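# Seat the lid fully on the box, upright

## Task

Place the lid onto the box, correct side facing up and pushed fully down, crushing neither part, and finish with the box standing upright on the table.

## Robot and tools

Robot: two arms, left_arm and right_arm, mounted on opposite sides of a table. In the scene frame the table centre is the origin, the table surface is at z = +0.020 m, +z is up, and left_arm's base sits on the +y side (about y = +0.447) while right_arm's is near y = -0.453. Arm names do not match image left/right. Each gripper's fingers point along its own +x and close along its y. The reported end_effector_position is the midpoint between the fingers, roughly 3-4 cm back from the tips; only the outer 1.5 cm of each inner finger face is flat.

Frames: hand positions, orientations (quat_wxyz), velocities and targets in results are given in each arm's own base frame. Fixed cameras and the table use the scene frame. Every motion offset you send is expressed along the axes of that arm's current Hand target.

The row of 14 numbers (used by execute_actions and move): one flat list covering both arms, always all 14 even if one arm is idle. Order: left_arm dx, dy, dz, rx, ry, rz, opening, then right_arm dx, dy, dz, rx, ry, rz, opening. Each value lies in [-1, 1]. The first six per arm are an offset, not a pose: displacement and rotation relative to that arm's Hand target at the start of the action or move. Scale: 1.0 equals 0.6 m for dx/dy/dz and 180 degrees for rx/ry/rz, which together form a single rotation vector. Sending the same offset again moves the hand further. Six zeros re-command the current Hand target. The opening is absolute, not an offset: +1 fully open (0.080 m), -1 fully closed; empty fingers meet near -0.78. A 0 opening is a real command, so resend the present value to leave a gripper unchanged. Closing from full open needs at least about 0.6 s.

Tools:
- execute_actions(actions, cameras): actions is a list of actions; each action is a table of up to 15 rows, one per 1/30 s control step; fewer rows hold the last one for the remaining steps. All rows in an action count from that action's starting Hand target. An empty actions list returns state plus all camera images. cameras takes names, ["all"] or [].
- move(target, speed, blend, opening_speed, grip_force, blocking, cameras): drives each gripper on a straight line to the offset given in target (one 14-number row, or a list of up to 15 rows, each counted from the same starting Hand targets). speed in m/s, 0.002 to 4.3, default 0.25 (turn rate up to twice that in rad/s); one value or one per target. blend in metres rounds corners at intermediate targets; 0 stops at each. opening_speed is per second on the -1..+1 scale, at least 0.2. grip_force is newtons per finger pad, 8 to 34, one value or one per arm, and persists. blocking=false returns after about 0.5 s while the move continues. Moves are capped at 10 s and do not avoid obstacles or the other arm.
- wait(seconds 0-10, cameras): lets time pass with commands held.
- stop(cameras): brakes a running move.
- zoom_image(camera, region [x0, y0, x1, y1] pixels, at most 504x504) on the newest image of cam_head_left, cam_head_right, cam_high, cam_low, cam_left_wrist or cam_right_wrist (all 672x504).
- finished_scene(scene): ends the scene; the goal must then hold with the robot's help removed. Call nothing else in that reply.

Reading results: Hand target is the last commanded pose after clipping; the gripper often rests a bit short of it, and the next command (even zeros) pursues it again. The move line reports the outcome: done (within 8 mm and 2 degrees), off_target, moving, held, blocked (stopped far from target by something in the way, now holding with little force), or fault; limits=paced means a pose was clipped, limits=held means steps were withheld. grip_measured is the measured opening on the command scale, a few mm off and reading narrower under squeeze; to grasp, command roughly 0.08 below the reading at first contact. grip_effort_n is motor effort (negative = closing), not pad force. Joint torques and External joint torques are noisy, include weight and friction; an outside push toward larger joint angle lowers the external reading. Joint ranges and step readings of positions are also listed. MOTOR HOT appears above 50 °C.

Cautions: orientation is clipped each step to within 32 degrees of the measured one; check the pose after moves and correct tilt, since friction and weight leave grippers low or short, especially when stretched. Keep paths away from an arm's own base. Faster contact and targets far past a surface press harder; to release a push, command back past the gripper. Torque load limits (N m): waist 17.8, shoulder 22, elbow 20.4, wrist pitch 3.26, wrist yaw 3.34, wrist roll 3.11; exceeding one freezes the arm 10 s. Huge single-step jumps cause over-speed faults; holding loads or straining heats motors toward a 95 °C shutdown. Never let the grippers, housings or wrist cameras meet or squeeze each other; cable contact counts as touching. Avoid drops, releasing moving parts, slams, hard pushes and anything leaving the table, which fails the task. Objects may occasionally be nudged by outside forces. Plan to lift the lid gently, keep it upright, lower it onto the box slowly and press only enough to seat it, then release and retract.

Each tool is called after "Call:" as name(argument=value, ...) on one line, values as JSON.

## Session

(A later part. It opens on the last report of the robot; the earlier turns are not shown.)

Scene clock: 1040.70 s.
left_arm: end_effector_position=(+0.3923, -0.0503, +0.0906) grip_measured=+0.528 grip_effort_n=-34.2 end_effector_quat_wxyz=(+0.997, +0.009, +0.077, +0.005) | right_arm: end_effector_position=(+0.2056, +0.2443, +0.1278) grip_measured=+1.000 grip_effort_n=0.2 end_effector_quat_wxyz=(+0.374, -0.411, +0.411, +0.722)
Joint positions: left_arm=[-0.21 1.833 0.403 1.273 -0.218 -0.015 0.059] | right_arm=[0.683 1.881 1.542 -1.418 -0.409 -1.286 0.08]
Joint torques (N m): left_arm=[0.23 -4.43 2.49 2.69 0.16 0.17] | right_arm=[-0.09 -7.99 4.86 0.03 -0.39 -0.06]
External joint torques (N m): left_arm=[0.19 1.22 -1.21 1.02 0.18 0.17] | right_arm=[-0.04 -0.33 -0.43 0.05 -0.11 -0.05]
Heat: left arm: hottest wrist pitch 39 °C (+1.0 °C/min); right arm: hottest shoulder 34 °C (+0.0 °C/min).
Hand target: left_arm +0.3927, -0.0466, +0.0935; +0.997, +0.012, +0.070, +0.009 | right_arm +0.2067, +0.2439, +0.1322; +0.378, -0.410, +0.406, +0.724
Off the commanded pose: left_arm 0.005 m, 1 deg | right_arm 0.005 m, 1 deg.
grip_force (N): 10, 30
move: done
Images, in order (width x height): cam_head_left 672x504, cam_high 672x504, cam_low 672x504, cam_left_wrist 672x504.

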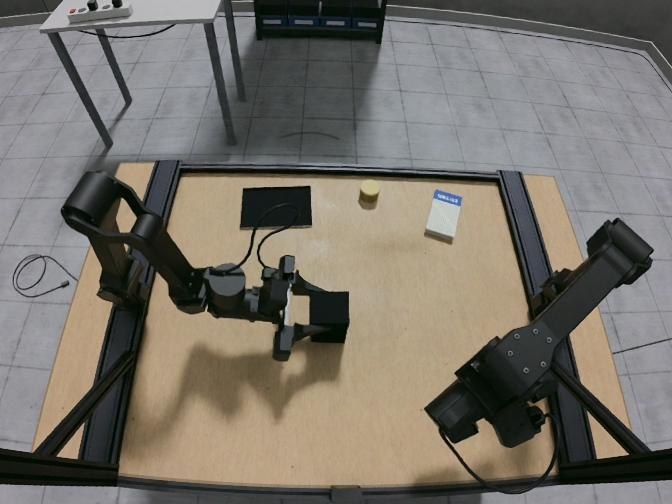

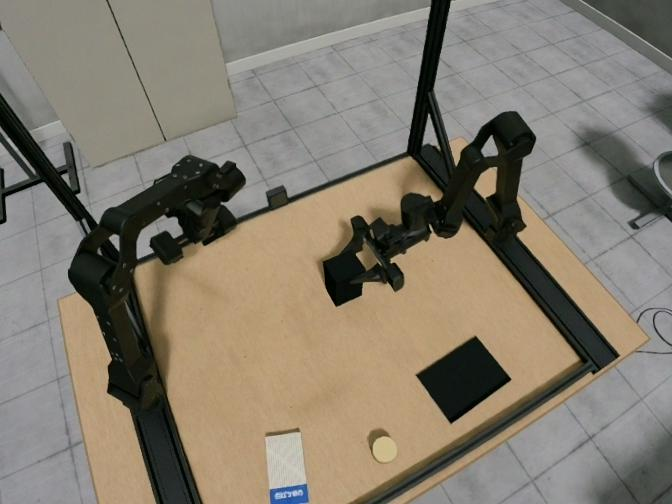

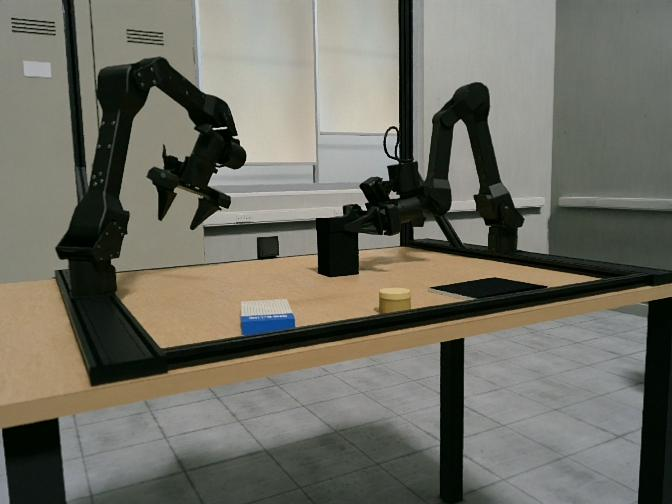

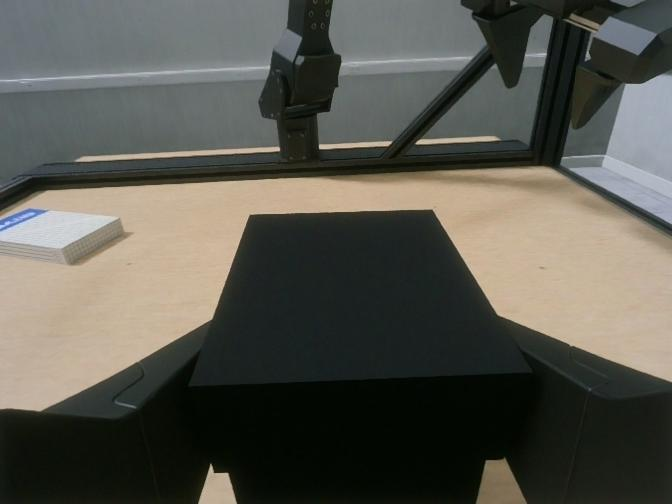

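Call:
move(target=[0.0035,0,-0.0200,0,0,0,0.35, 0,0,0,0,0,0,1], speed=0.04, cameras=["cam_low","cam_head_left","cam_left_wrist","cam_high"])

Call:
zoom_image(camera="cam_low", region=[305, 205, 375, 285])

Call:
zoom_image(camera="cam_head_left", region=[300, 280, 360, 350])

Scene clock: 1058.40 s.
left_arm: end_effector_position=(+0.3942, -0.0489, +0.0875) grip_measured=+0.528 grip_effort_n=-34.2 end_effector_quat_wxyz=(+0.998, +0.013, +0.061, +0.009) | right_arm: end_effector_position=(+0.2056, +0.2443, +0.1278) grip_measured=+1.000 grip_effort_n=0.2 end_effector_quat_wxyz=(+0.374, -0.411, +0.411, +0.722)
Joint positions: left_arm=[-0.208 1.894 0.403 1.366 -0.226 -0.001 0.059] | right_arm=[0.683 1.881 1.542 -1.418 -0.409 -1.286 0.08]
Joint torques (N m): left_arm=[0.29 -3.16 1.84 1.54 0.19 0.07] | right_arm=[-0.03 -7.93 4.88 0.03 -0.37 -0.06]
External joint torques (N m): left_arm=[0.28 2.61 -1.52 -0.12 0.21 0.07] | right_arm=[-0.05 -0.24 -0.44 0.03 -0.08 -0.04]
Heat: left arm: hottest wrist pitch 42 °C (+4.0 °C/min); right arm: hottest shoulder 34 °C (+0.0 °C/min).
Hand target: left_arm +0.3931, -0.0463, +0.0813; +0.997, +0.012, +0.070, +0.009 | right_arm +0.2067, +0.2439, +0.1322; +0.378, -0.410, +0.406, +0.724
Off the commanded pose: left_arm 0.007 m, 1 deg | right_arm 0.005 m, 1 deg.
grip_force (N): 10, 30
move: done
Images, in order (width x height): cam_head_left 672x504, cam_high 672x504, cam_low 672x504, cam_left_wrist 672x504.

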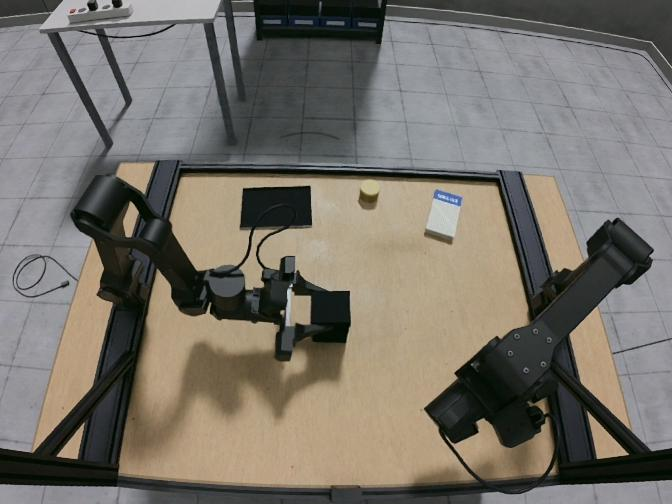

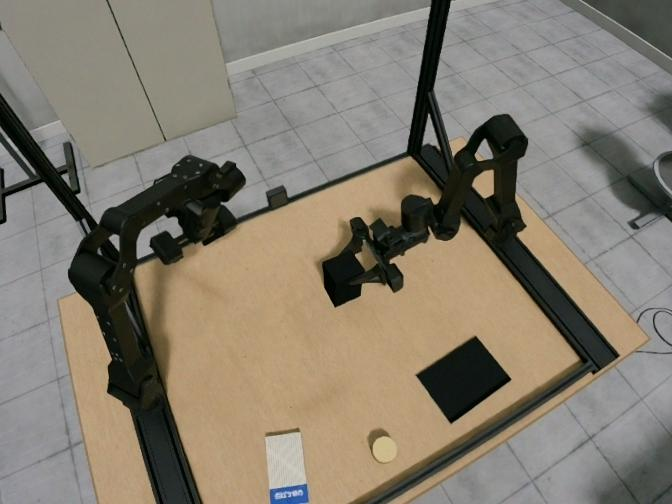

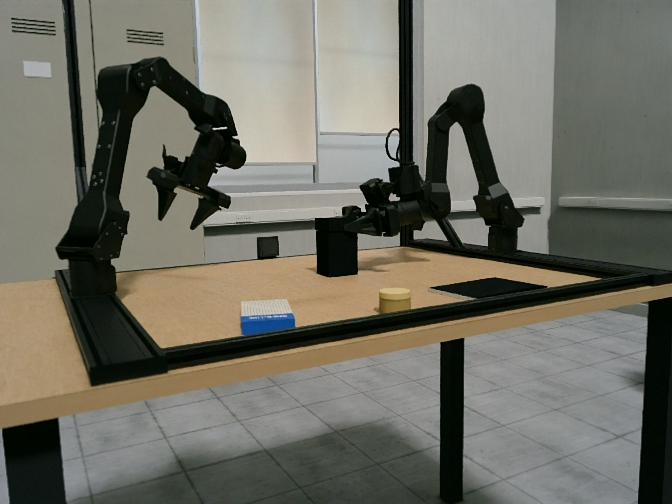

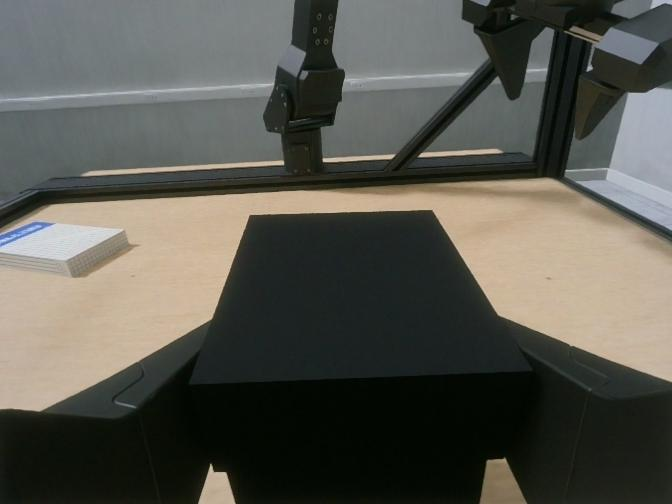

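Scaled by 6.300 from the camera's 672x504 image, which has a finer 960x720 frame.

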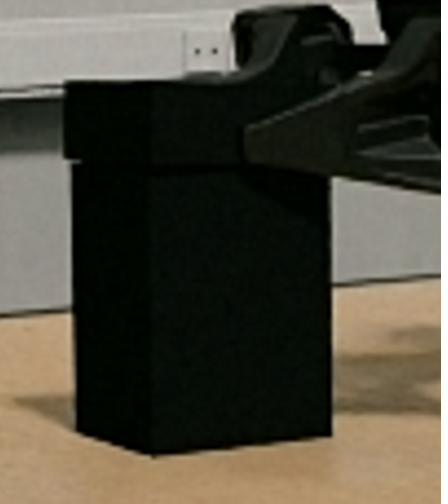

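Scaled by 7.200 from the camera's 672x504 image, which has a finer 960x720 frame.

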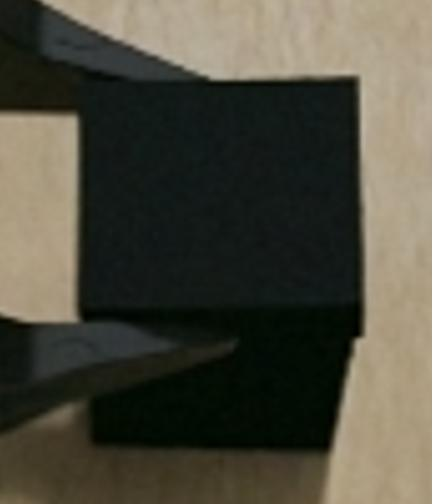

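Call:
move(target=[0.0015,0,0.020,0,0.0056,0,0.35, 0,0,0,0,0,0,1], speed=0.05, cameras=["cam_low","cam_head_left"])

Call:
zoom_image(camera="cam_low", region=[305, 205, 375, 285])

Call:
zoom_image(camera="cam_head_left", region=[300, 280, 360, 350])

Scene clock: 1098.33 s.
left_arm: end_effector_position=(+0.3929, -0.0497, +0.0878) grip_measured=+0.528 grip_effort_n=-34.2 end_effector_quat_wxyz=(+0.996, +0.018, +0.084, +0.004) | right_arm: end_effector_position=(+0.2056, +0.2443, +0.1278) grip_measured=+1.000 grip_effort_n=0.2 end_effector_quat_wxyz=(+0.374, -0.411, +0.411, +0.722)
Joint positions: left_arm=[-0.207 1.833 0.407 1.253 -0.215 -0.001 0.059] | right_arm=[0.683 1.881 1.542 -1.418 -0.409 -1.286 0.08]
Joint torques (N m): left_arm=[0.27 -5.66 3.75 0.94 0.15 -0.05] | right_arm=[-0.03 -7.95 4.83 0.02 -0.4 -0.08]
External joint torques (N m): left_arm=[0.26 -0.03 0.08 -0.71 0.18 -0.05] | right_arm=[-0.07 -0.37 -0.44 0.02 -0.11 -0.06]
Heat: left arm: hottest wrist pitch 34 °C (-5.1 °C/min); right arm: hottest shoulder 35 °C (+1.0 °C/min).
Hand target: left_arm +0.3957, -0.0465, +0.0931; +0.997, +0.012, +0.078, +0.009 | right_arm +0.2067, +0.2439, +0.1322; +0.378, -0.410, +0.406, +0.724
Off the commanded pose: left_arm 0.007 m, 1 deg | right_arm 0.005 m, 1 deg.
grip_force (N): 10, 30
move: done
Images, in order (width x height): cam_head_left 672x504, cam_low 672x504.

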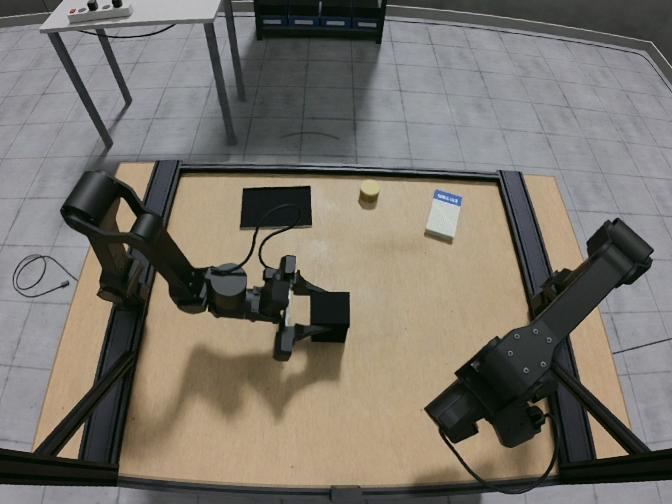

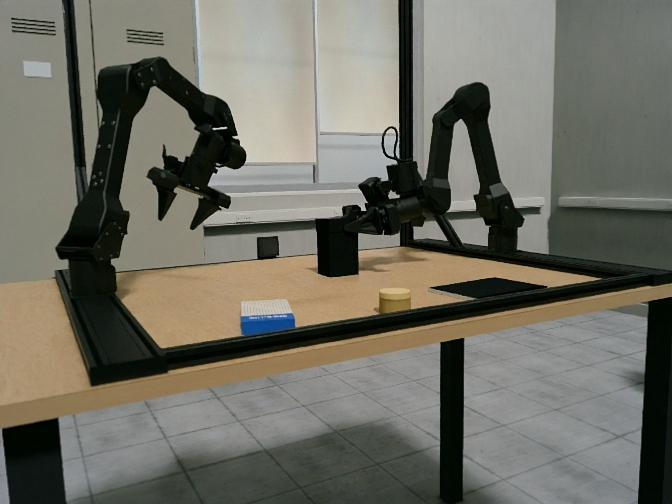

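Scaled by 6.300 from the camera's 672x504 image, which has a finer 960x720 frame.

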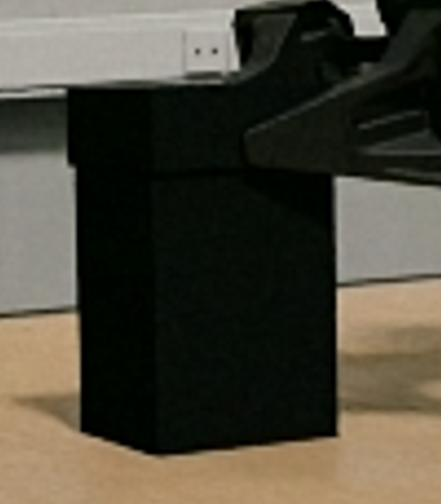

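Scaled by 7.200 from the camera's 672x504 image, which has a finer 960x720 frame.

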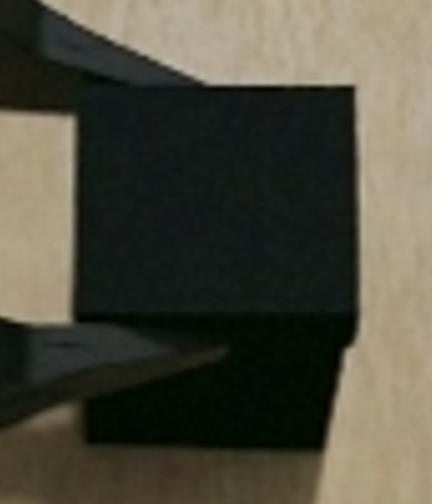

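Call:
wait(seconds=0.1, cameras=["all"])

Call:
zoom_image(camera="cam_high", region=[315, 240, 370, 310])

Call:
zoom_image(camera="cam_low", region=[310, 212, 365, 242])

Call:
zoom_image(camera="cam_left_wrist", region=[170, 360, 560, 504])

Call:
zoom_image(camera="cam_head_right", region=[290, 280, 360, 350])

Scene clock: 1125.80 s.
left_arm: end_effector_position=(+0.3929, -0.0497, +0.0878) grip_measured=+0.528 grip_effort_n=-34.7 end_effector_quat_wxyz=(+0.996, +0.018, +0.084, +0.004) | right_arm: end_effector_position=(+0.2056, +0.2443, +0.1278) grip_measured=+1.000 grip_effort_n=0.2 end_effector_quat_wxyz=(+0.374, -0.411, +0.411, +0.722)
Joint positions: left_arm=[-0.207 1.833 0.407 1.253 -0.215 -0.001 0.059] | right_arm=[0.683 1.881 1.542 -1.418 -0.409 -1.286 0.08]
Joint torques (N m): left_arm=[0.3 -5.65 3.77 0.95 0.16 -0.04] | right_arm=[-0.05 -7.91 4.83 0.03 -0.39 -0.08]
External joint torques (N m): left_arm=[0.27 0.05 0.03 -0.74 0.18 -0.04] | right_arm=[-0.06 -0.27 -0.44 0.05 -0.1 -0.06]
Heat: left arm: hottest shoulder 34 °C (+0.0 °C/min); right arm: hottest shoulder 35 °C (+0.0 °C/min).
Hand target: left_arm +0.3957, -0.0465, +0.0931; +0.997, +0.012, +0.078, +0.009 | right_arm +0.2067, +0.2439, +0.1322; +0.378, -0.410, +0.406, +0.724
Tool commands: left_gripper/opening=+0.35 right_gripper/opening=+1.0
Off the commanded pose: left_arm 0.007 m, 1 deg | right_arm 0.005 m, 1 deg.
grip_force (N): 10, 30
wait: 0.10 s; at rest from the start

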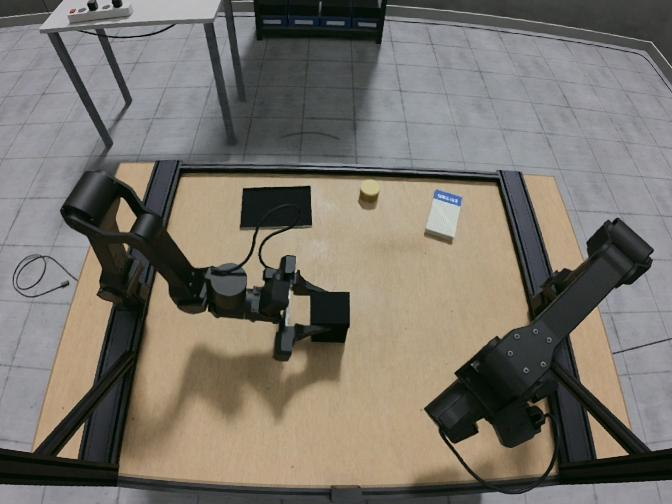

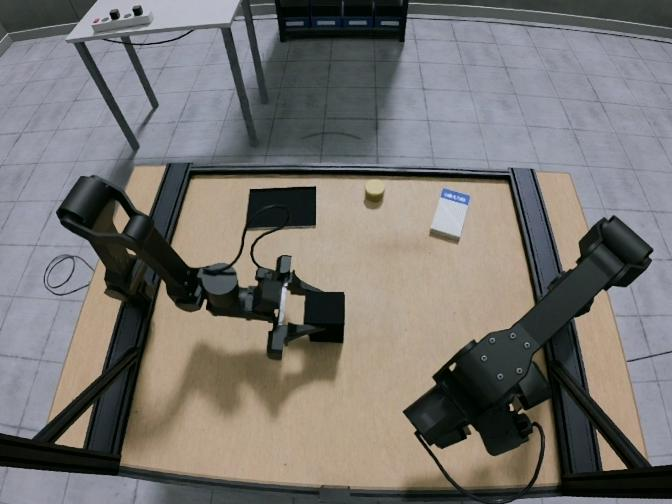

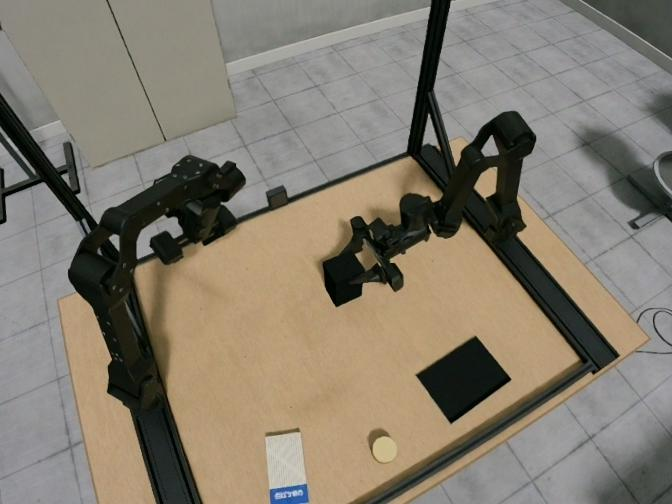

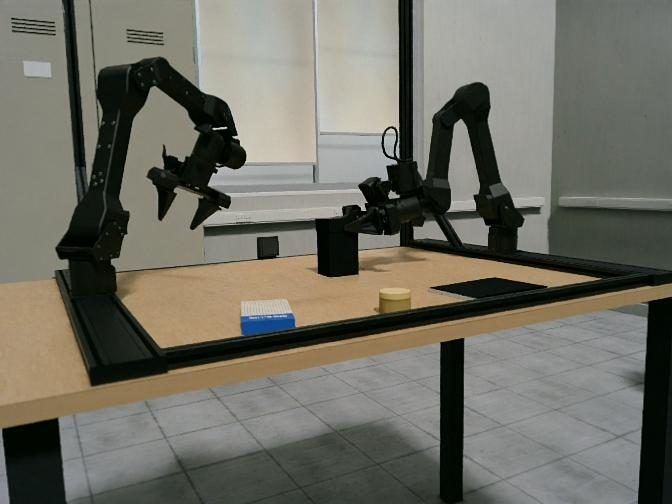

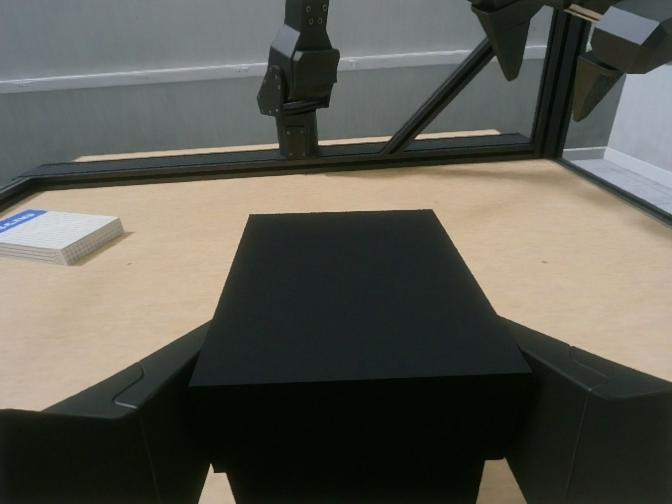

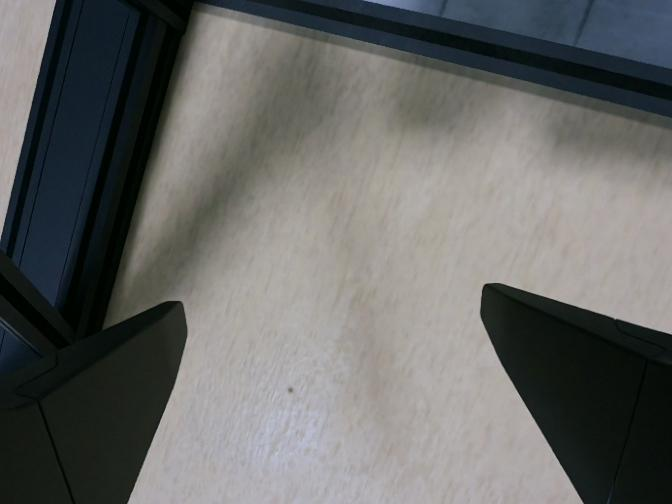

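Scaled by 7.200 from the camera's 672x504 image, which has a finer 960x720 frame.

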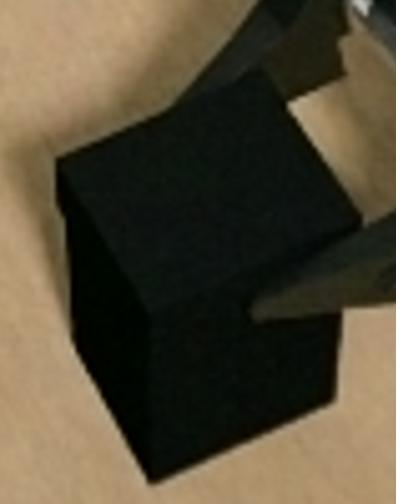

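Scaled by 9.164 from the camera's 672x504 image, which has a finer 960x720 frame.

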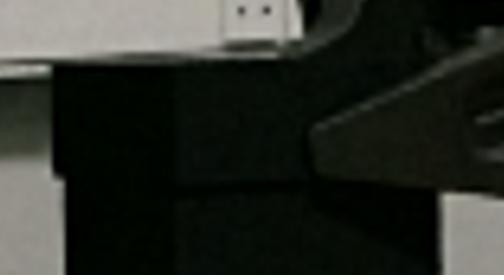

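Scaled by 1.292 from the camera's 672x504 image, which has a finer 960x720 frame.

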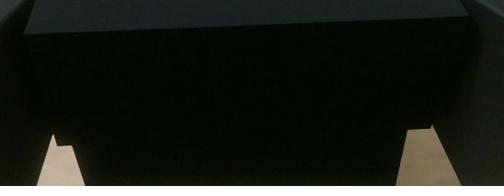

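Scaled by 7.200 from the camera's 672x504 image, which has a finer 960x720 frame.

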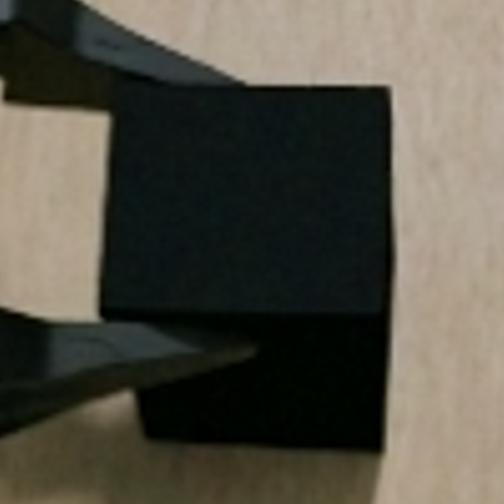

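Call:
zoom_image(camera="cam_head_right", region=[325, 300, 355, 345])

Call:
zoom_image(camera="cam_head_left", region=[330, 300, 360, 345])

Call:
zoom_image(camera="cam_left_wrist", region=[470, 430, 530, 490])

Call:
zoom_image(camera="cam_left_wrist", region=[200, 440, 260, 500])

Scaled by 11.200 from the camera's 672x504 image, which has a finer 960x720 frame.

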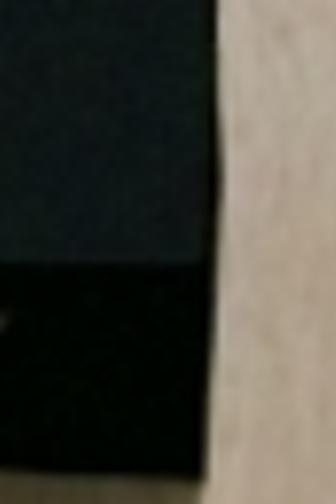

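Scaled by 11.200 from the camera's 672x504 image, which has a finer 960x720 frame.

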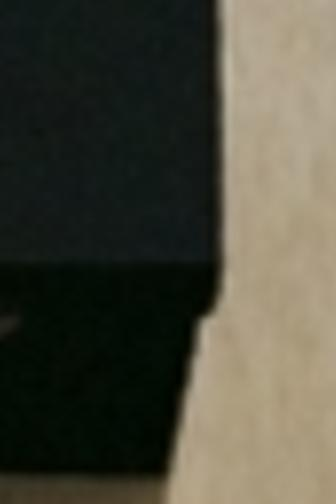

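Scaled by 8.400 from the camera's 672x504 image, which has a finer 960x720 frame.

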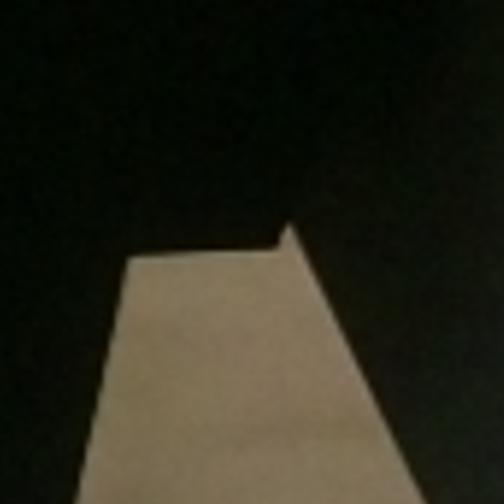

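Scaled by 8.400 from the camera's 672x504 image, which has a finer 960x720 frame.

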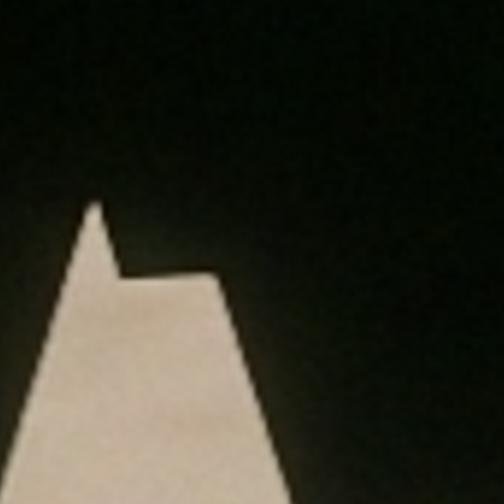

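Call:
move(target=[0.0028,0.0008,0.0215,0,0.0444,0,0.35, 0,0,0,0,0,0,1], speed=0.06, cameras=["cam_low","cam_head_left","cam_left_wrist","cam_high"])

Call:
zoom_image(camera="cam_low", region=[305, 205, 375, 285])

Call:
zoom_image(camera="cam_head_left", region=[300, 280, 360, 350])

Call:
zoom_image(camera="cam_high", region=[315, 240, 370, 310])

Scene clock: 1230.77 s.
left_arm: end_effector_position=(+0.3928, -0.0483, +0.0901) grip_measured=+0.528 grip_effort_n=-34.2 end_effector_quat_wxyz=(+0.986, +0.021, +0.168, +0.006) | right_arm: end_effector_position=(+0.2056, +0.2443, +0.1278) grip_measured=+1.000 grip_effort_n=0.2 end_effector_quat_wxyz=(+0.374, -0.411, +0.411, +0.722)
Joint positions: left_arm=[-0.201 1.66 0.479 0.836 -0.207 -0.028 0.059] | right_arm=[0.683 1.881 1.542 -1.418 -0.409 -1.286 0.08]
Joint torques (N m): left_arm=[0.23 -6.57 6.28 1.44 0.15 -0.11] | right_arm=[-0.02 -7.94 4.76 0.03 -0.38 -0.05]
External joint torques (N m): left_arm=[0.22 -1.1 1.48 -0.2 0.19 -0.11] | right_arm=[-0.01 -0.35 -0.55 0.01 -0.09 -0.04]
Heat: left arm: hottest shoulder 35 °C (+0.0 °C/min); right arm: hottest shoulder 35 °C (+0.0 °C/min).
Hand target: left_arm +0.3993, -0.0463, +0.1056; +0.989, +0.012, +0.148, +0.010 | right_arm +0.2067, +0.2439, +0.1322; +0.378, -0.410, +0.406, +0.724
Off the commanded pose: left_arm 0.017 m, 3 deg | right_arm 0.005 m, 1 deg.
grip_force (N): 10, 30
move: off_target (left_arm)
Images, in order (width x height): cam_head_left 672x504, cam_high 672x504, cam_low 672x504, cam_left_wrist 672x504.

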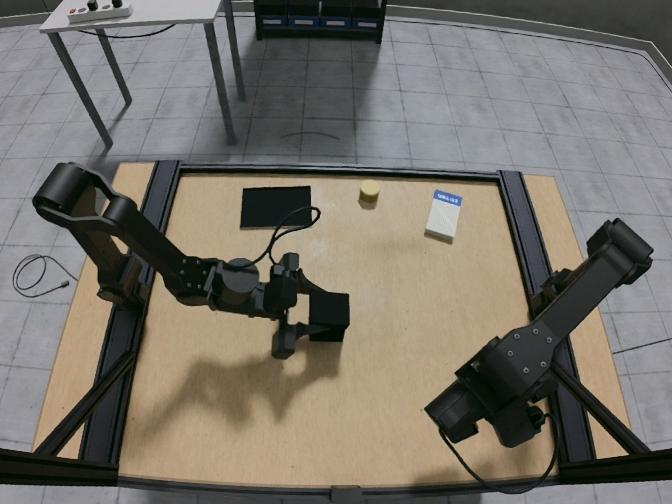

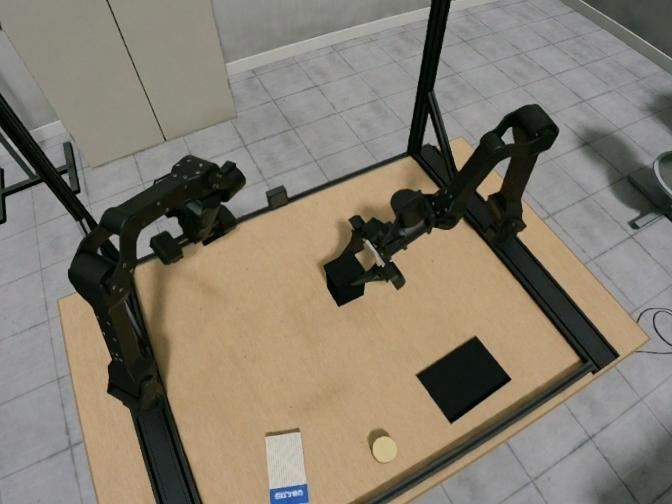

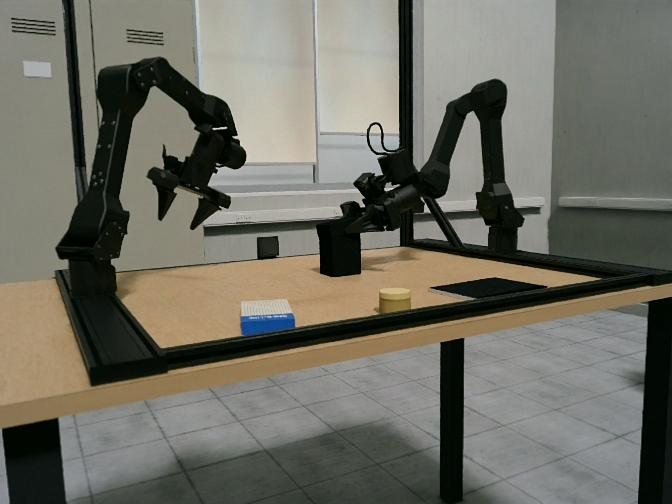

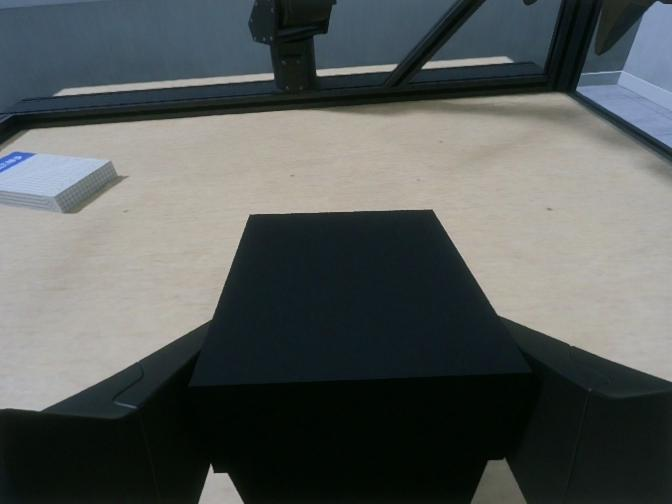

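Scaled by 6.300 from the camera's 672x504 image, which has a finer 960x720 frame.

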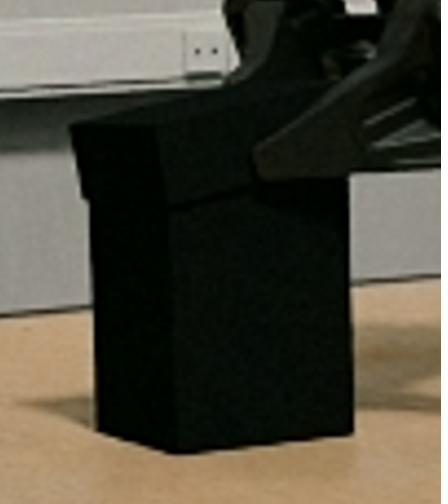

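Scaled by 7.200 from the camera's 672x504 image, which has a finer 960x720 frame.

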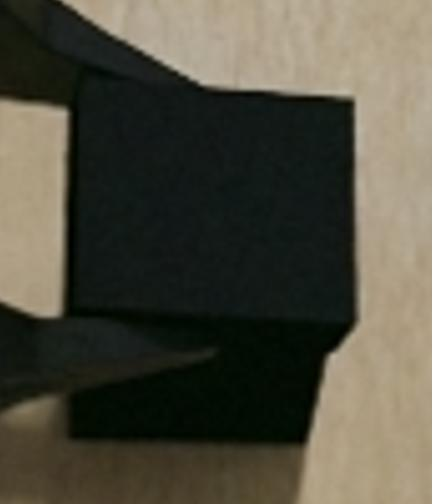

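Scaled by 7.200 from the camera's 672x504 image, which has a finer 960x720 frame.

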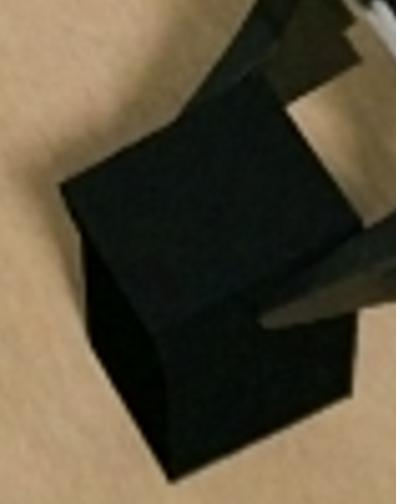

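Call:
move(target=[-0.002,0,-0.0522,0,-0.0444,0,0.35, 0,0,0,0,0,0,1], speed=0.05, cameras=["cam_low","cam_head_left","cam_left_wrist","cam_high"])

Call:
zoom_image(camera="cam_low", region=[305, 205, 375, 285])

Call:
zoom_image(camera="cam_head_left", region=[300, 280, 360, 350])

Call:
zoom_image(camera="cam_high", region=[315, 240, 370, 310])

Scene clock: 1264.63 s.
left_arm: end_effector_position=(+0.3900, -0.0483, +0.0770) grip_measured=+0.528 grip_effort_n=-34.2 end_effector_quat_wxyz=(+0.997, +0.008, +0.079, +0.003) | right_arm: end_effector_position=(+0.2056, +0.2443, +0.1278) grip_measured=+1.000 grip_effort_n=1.2 end_effector_quat_wxyz=(+0.374, -0.411, +0.411, +0.722)
Joint positions: left_arm=[-0.202 1.905 0.387 1.357 -0.207 -0.018 0.059] | right_arm=[0.683 1.881 1.542 -1.418 -0.409 -1.286 0.08]
Joint torques (N m): left_arm=[-0.25 -3.92 1.73 2.17 -0.16 0.17] | right_arm=[-0.02 -7.89 4.79 0.01 -0.38 -0.06]
External joint torques (N m): left_arm=[-0.27 1.72 -1.47 0.53 -0.14 0.17] | right_arm=[-0.06 -0.29 -0.49 0.02 -0.09 -0.05]
Heat: left arm: hottest shoulder 36 °C (+1.0 °C/min); right arm: hottest shoulder 35 °C (+0.0 °C/min).
Hand target: left_arm +0.3891, -0.0457, +0.0760; +0.997, +0.012, +0.078, +0.009 | right_arm +0.2067, +0.2439, +0.1322; +0.378, -0.410, +0.406, +0.724
Off the commanded pose: left_arm 0.003 m, 1 deg | right_arm 0.005 m, 1 deg.
grip_force (N): 10, 30
move: done
Images, in order (width x height): cam_head_left 672x504, cam_high 672x504, cam_low 672x504, cam_left_wrist 672x504.

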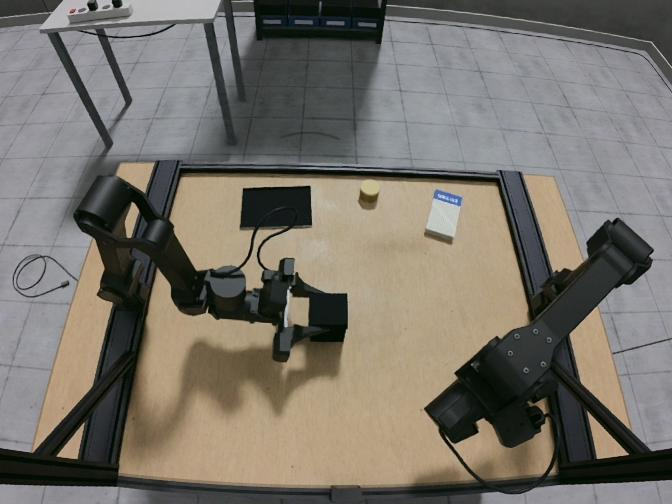

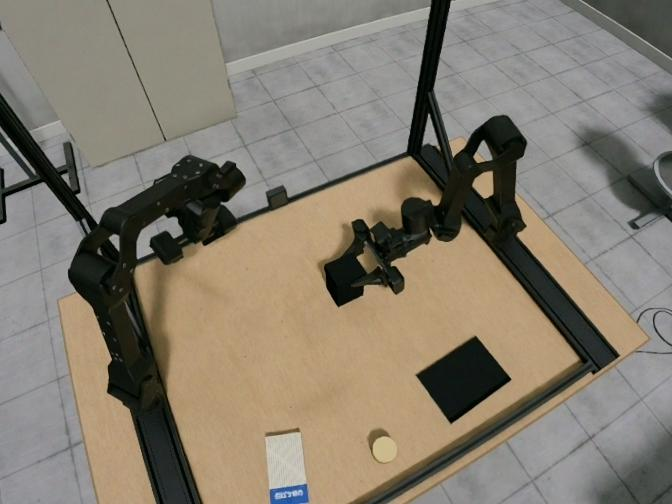

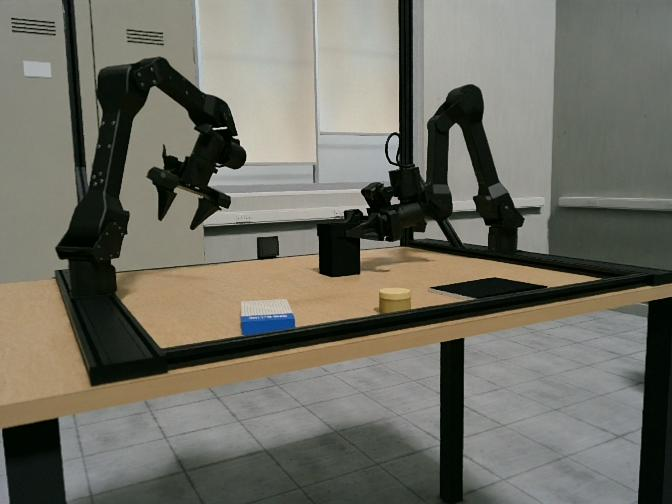

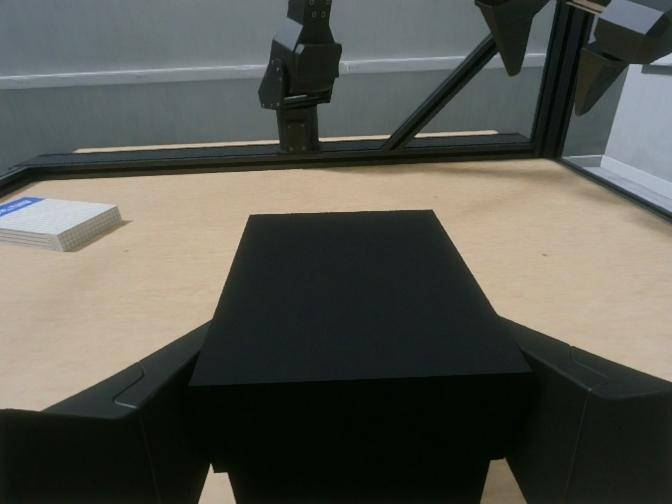

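Scaled by 6.300 from the camera's 672x504 image, which has a finer 960x720 frame.

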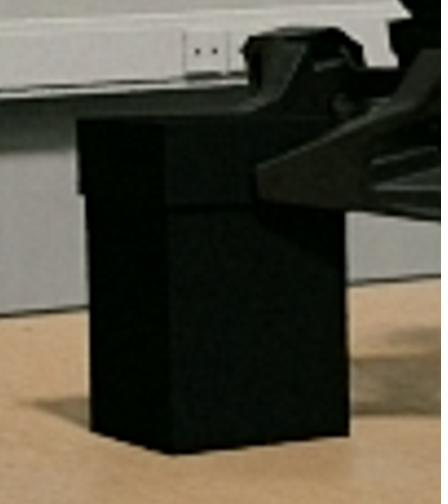

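Scaled by 7.200 from the camera's 672x504 image, which has a finer 960x720 frame.

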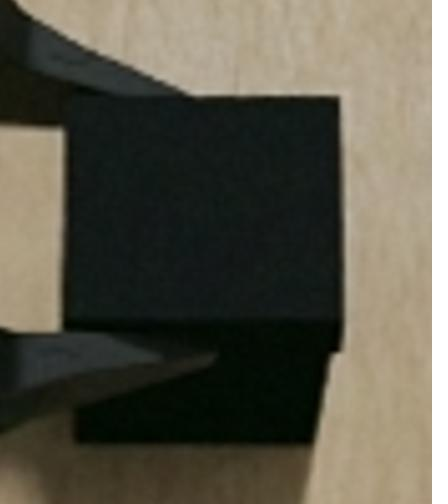

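Scaled by 7.200 from the camera's 672x504 image, which has a finer 960x720 frame.

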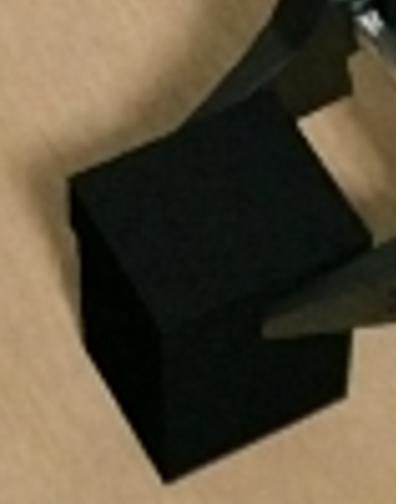

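Call:
move(target=[0.0042,0,-0.0263,0,0,0,0.35, 0,0,0,0,0,0,1], speed=0.04, cameras=["cam_low","cam_head_left","cam_left_wrist"])

Call:
zoom_image(camera="cam_low", region=[305, 205, 375, 285])

Scene clock: 1272.97 s.
left_arm: end_effector_position=(+0.3899, -0.0483, +0.0637) grip_measured=+0.528 grip_effort_n=-34.2 end_effector_quat_wxyz=(+0.997, +0.007, +0.074, +0.003) | right_arm: end_effector_position=(+0.2056, +0.2443, +0.1278) grip_measured=+1.000 grip_effort_n=0.7 end_effector_quat_wxyz=(+0.374, -0.411, +0.411, +0.722)
Joint positions: left_arm=[-0.202 2 0.386 1.463 -0.207 -0.018 0.059] | right_arm=[0.683 1.881 1.542 -1.418 -0.409 -1.286 0.08]
Joint torques (N m): left_arm=[-0.11 -3.52 1.4 1.73 -0.1 0.18] | right_arm=[0 -7.97 4.86 0.03 -0.38 -0.04]
External joint torques (N m): left_arm=[-0.11 2.38 -1.35 0.07 -0.09 0.18] | right_arm=[0 -0.39 -0.41 0.03 -0.1 -0.02]
Heat: left arm: hottest shoulder 35 °C (+0.0 °C/min); right arm: hottest shoulder 35 °C (+0.0 °C/min).
Hand target: left_arm +0.3891, -0.0453, +0.0600; +0.997, +0.012, +0.078, +0.009 | right_arm +0.2067, +0.2439, +0.1322; +0.378, -0.410, +0.406, +0.724
Off the commanded pose: left_arm 0.005 m, 1 deg | right_arm 0.005 m, 1 deg.
grip_force (N): 10, 30
move: done
Images, in order (width x height): cam_head_left 672x504, cam_low 672x504, cam_left_wrist 672x504.

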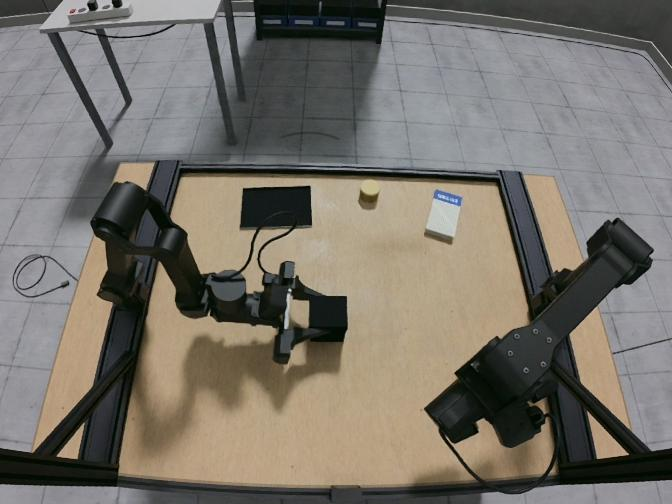

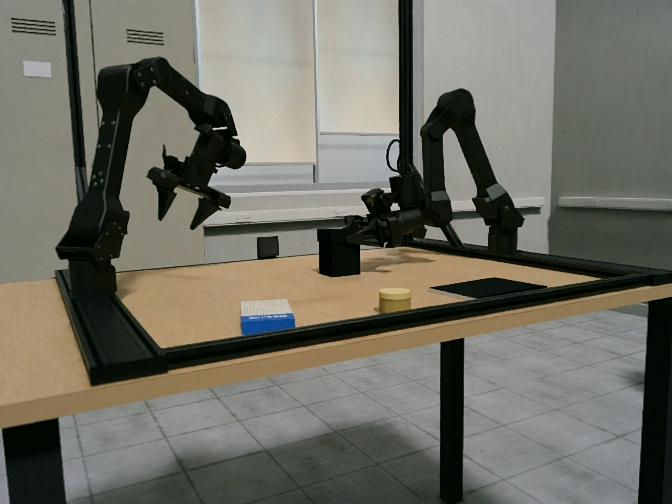

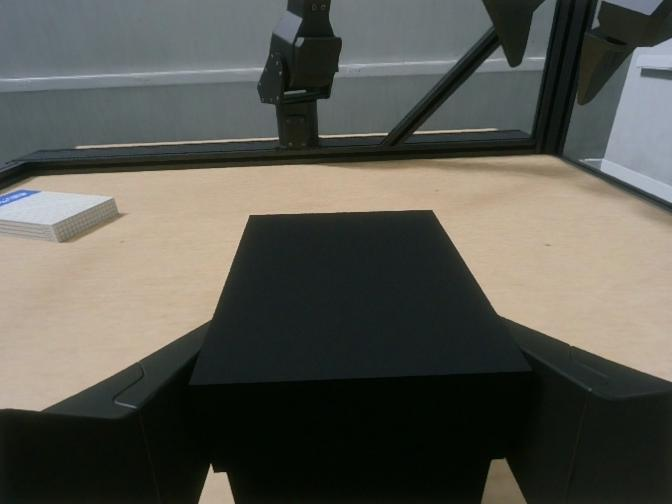

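Scaled by 6.300 from the camera's 672x504 image, which has a finer 960x720 frame.

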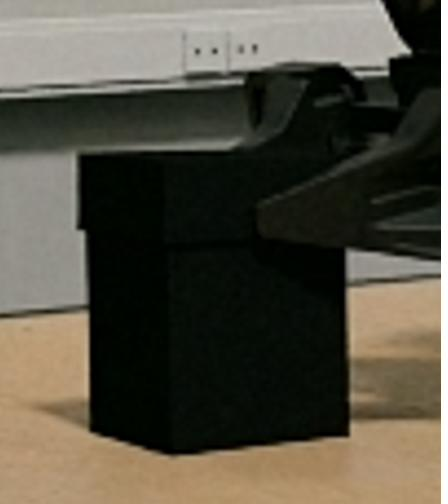

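Call:
move(target=[0.0011,0,-0.0066,0,0,0,0.35, 0,0,0,0,0,0,1], speed=0.04, cameras=["cam_low"])

Call:
zoom_image(camera="cam_low", region=[305, 205, 375, 285])

Scene clock: 1280.57 s.
left_arm: end_effector_position=(+0.3905, -0.0482, +0.0630) grip_measured=+0.528 grip_effort_n=-34.2 end_effector_quat_wxyz=(+0.998, +0.005, +0.068, +0.004) | right_arm: end_effector_position=(+0.2056, +0.2443, +0.1278) grip_measured=+1.000 grip_effort_n=0.2 end_effector_quat_wxyz=(+0.374, -0.411, +0.411, +0.722)
Joint positions: left_arm=[-0.202 2.022 0.387 1.495 -0.209 -0.018 0.059] | right_arm=[0.683 1.881 1.542 -1.418 -0.409 -1.286 0.08]
Joint torques (N m): left_arm=[-0.07 -3 1.39 1.29 -0.09 0.18] | right_arm=[-0.02 -7.98 4.82 0.04 -0.36 -0.07]
External joint torques (N m): left_arm=[-0.09 2.88 -1.27 -0.36 -0.07 0.18] | right_arm=[-0.02 -0.36 -0.49 0.04 -0.07 -0.05]
Heat: left arm: hottest shoulder 35 °C (+0.0 °C/min); right arm: hottest shoulder 35 °C (+0.0 °C/min).
Hand target: left_arm +0.3891, -0.0452, +0.0560; +0.997, +0.012, +0.078, +0.009 | right_arm +0.2067, +0.2439, +0.1322; +0.378, -0.410, +0.406, +0.724
Off the commanded pose: left_arm 0.008 m, 2 deg | right_arm 0.005 m, 1 deg.
grip_force (N): 10, 30
move: done
Images, in order (width x height): cam_low 672x504.

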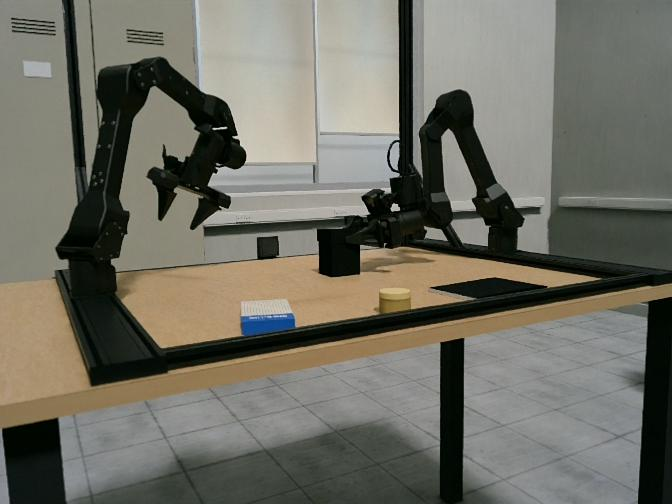

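Scaled by 6.300 from the camera's 672x504 image, which has a finer 960x720 frame.

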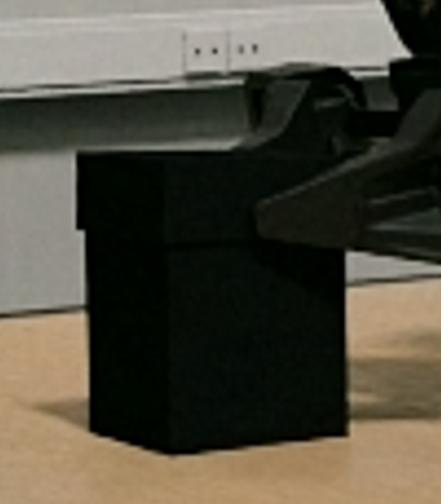

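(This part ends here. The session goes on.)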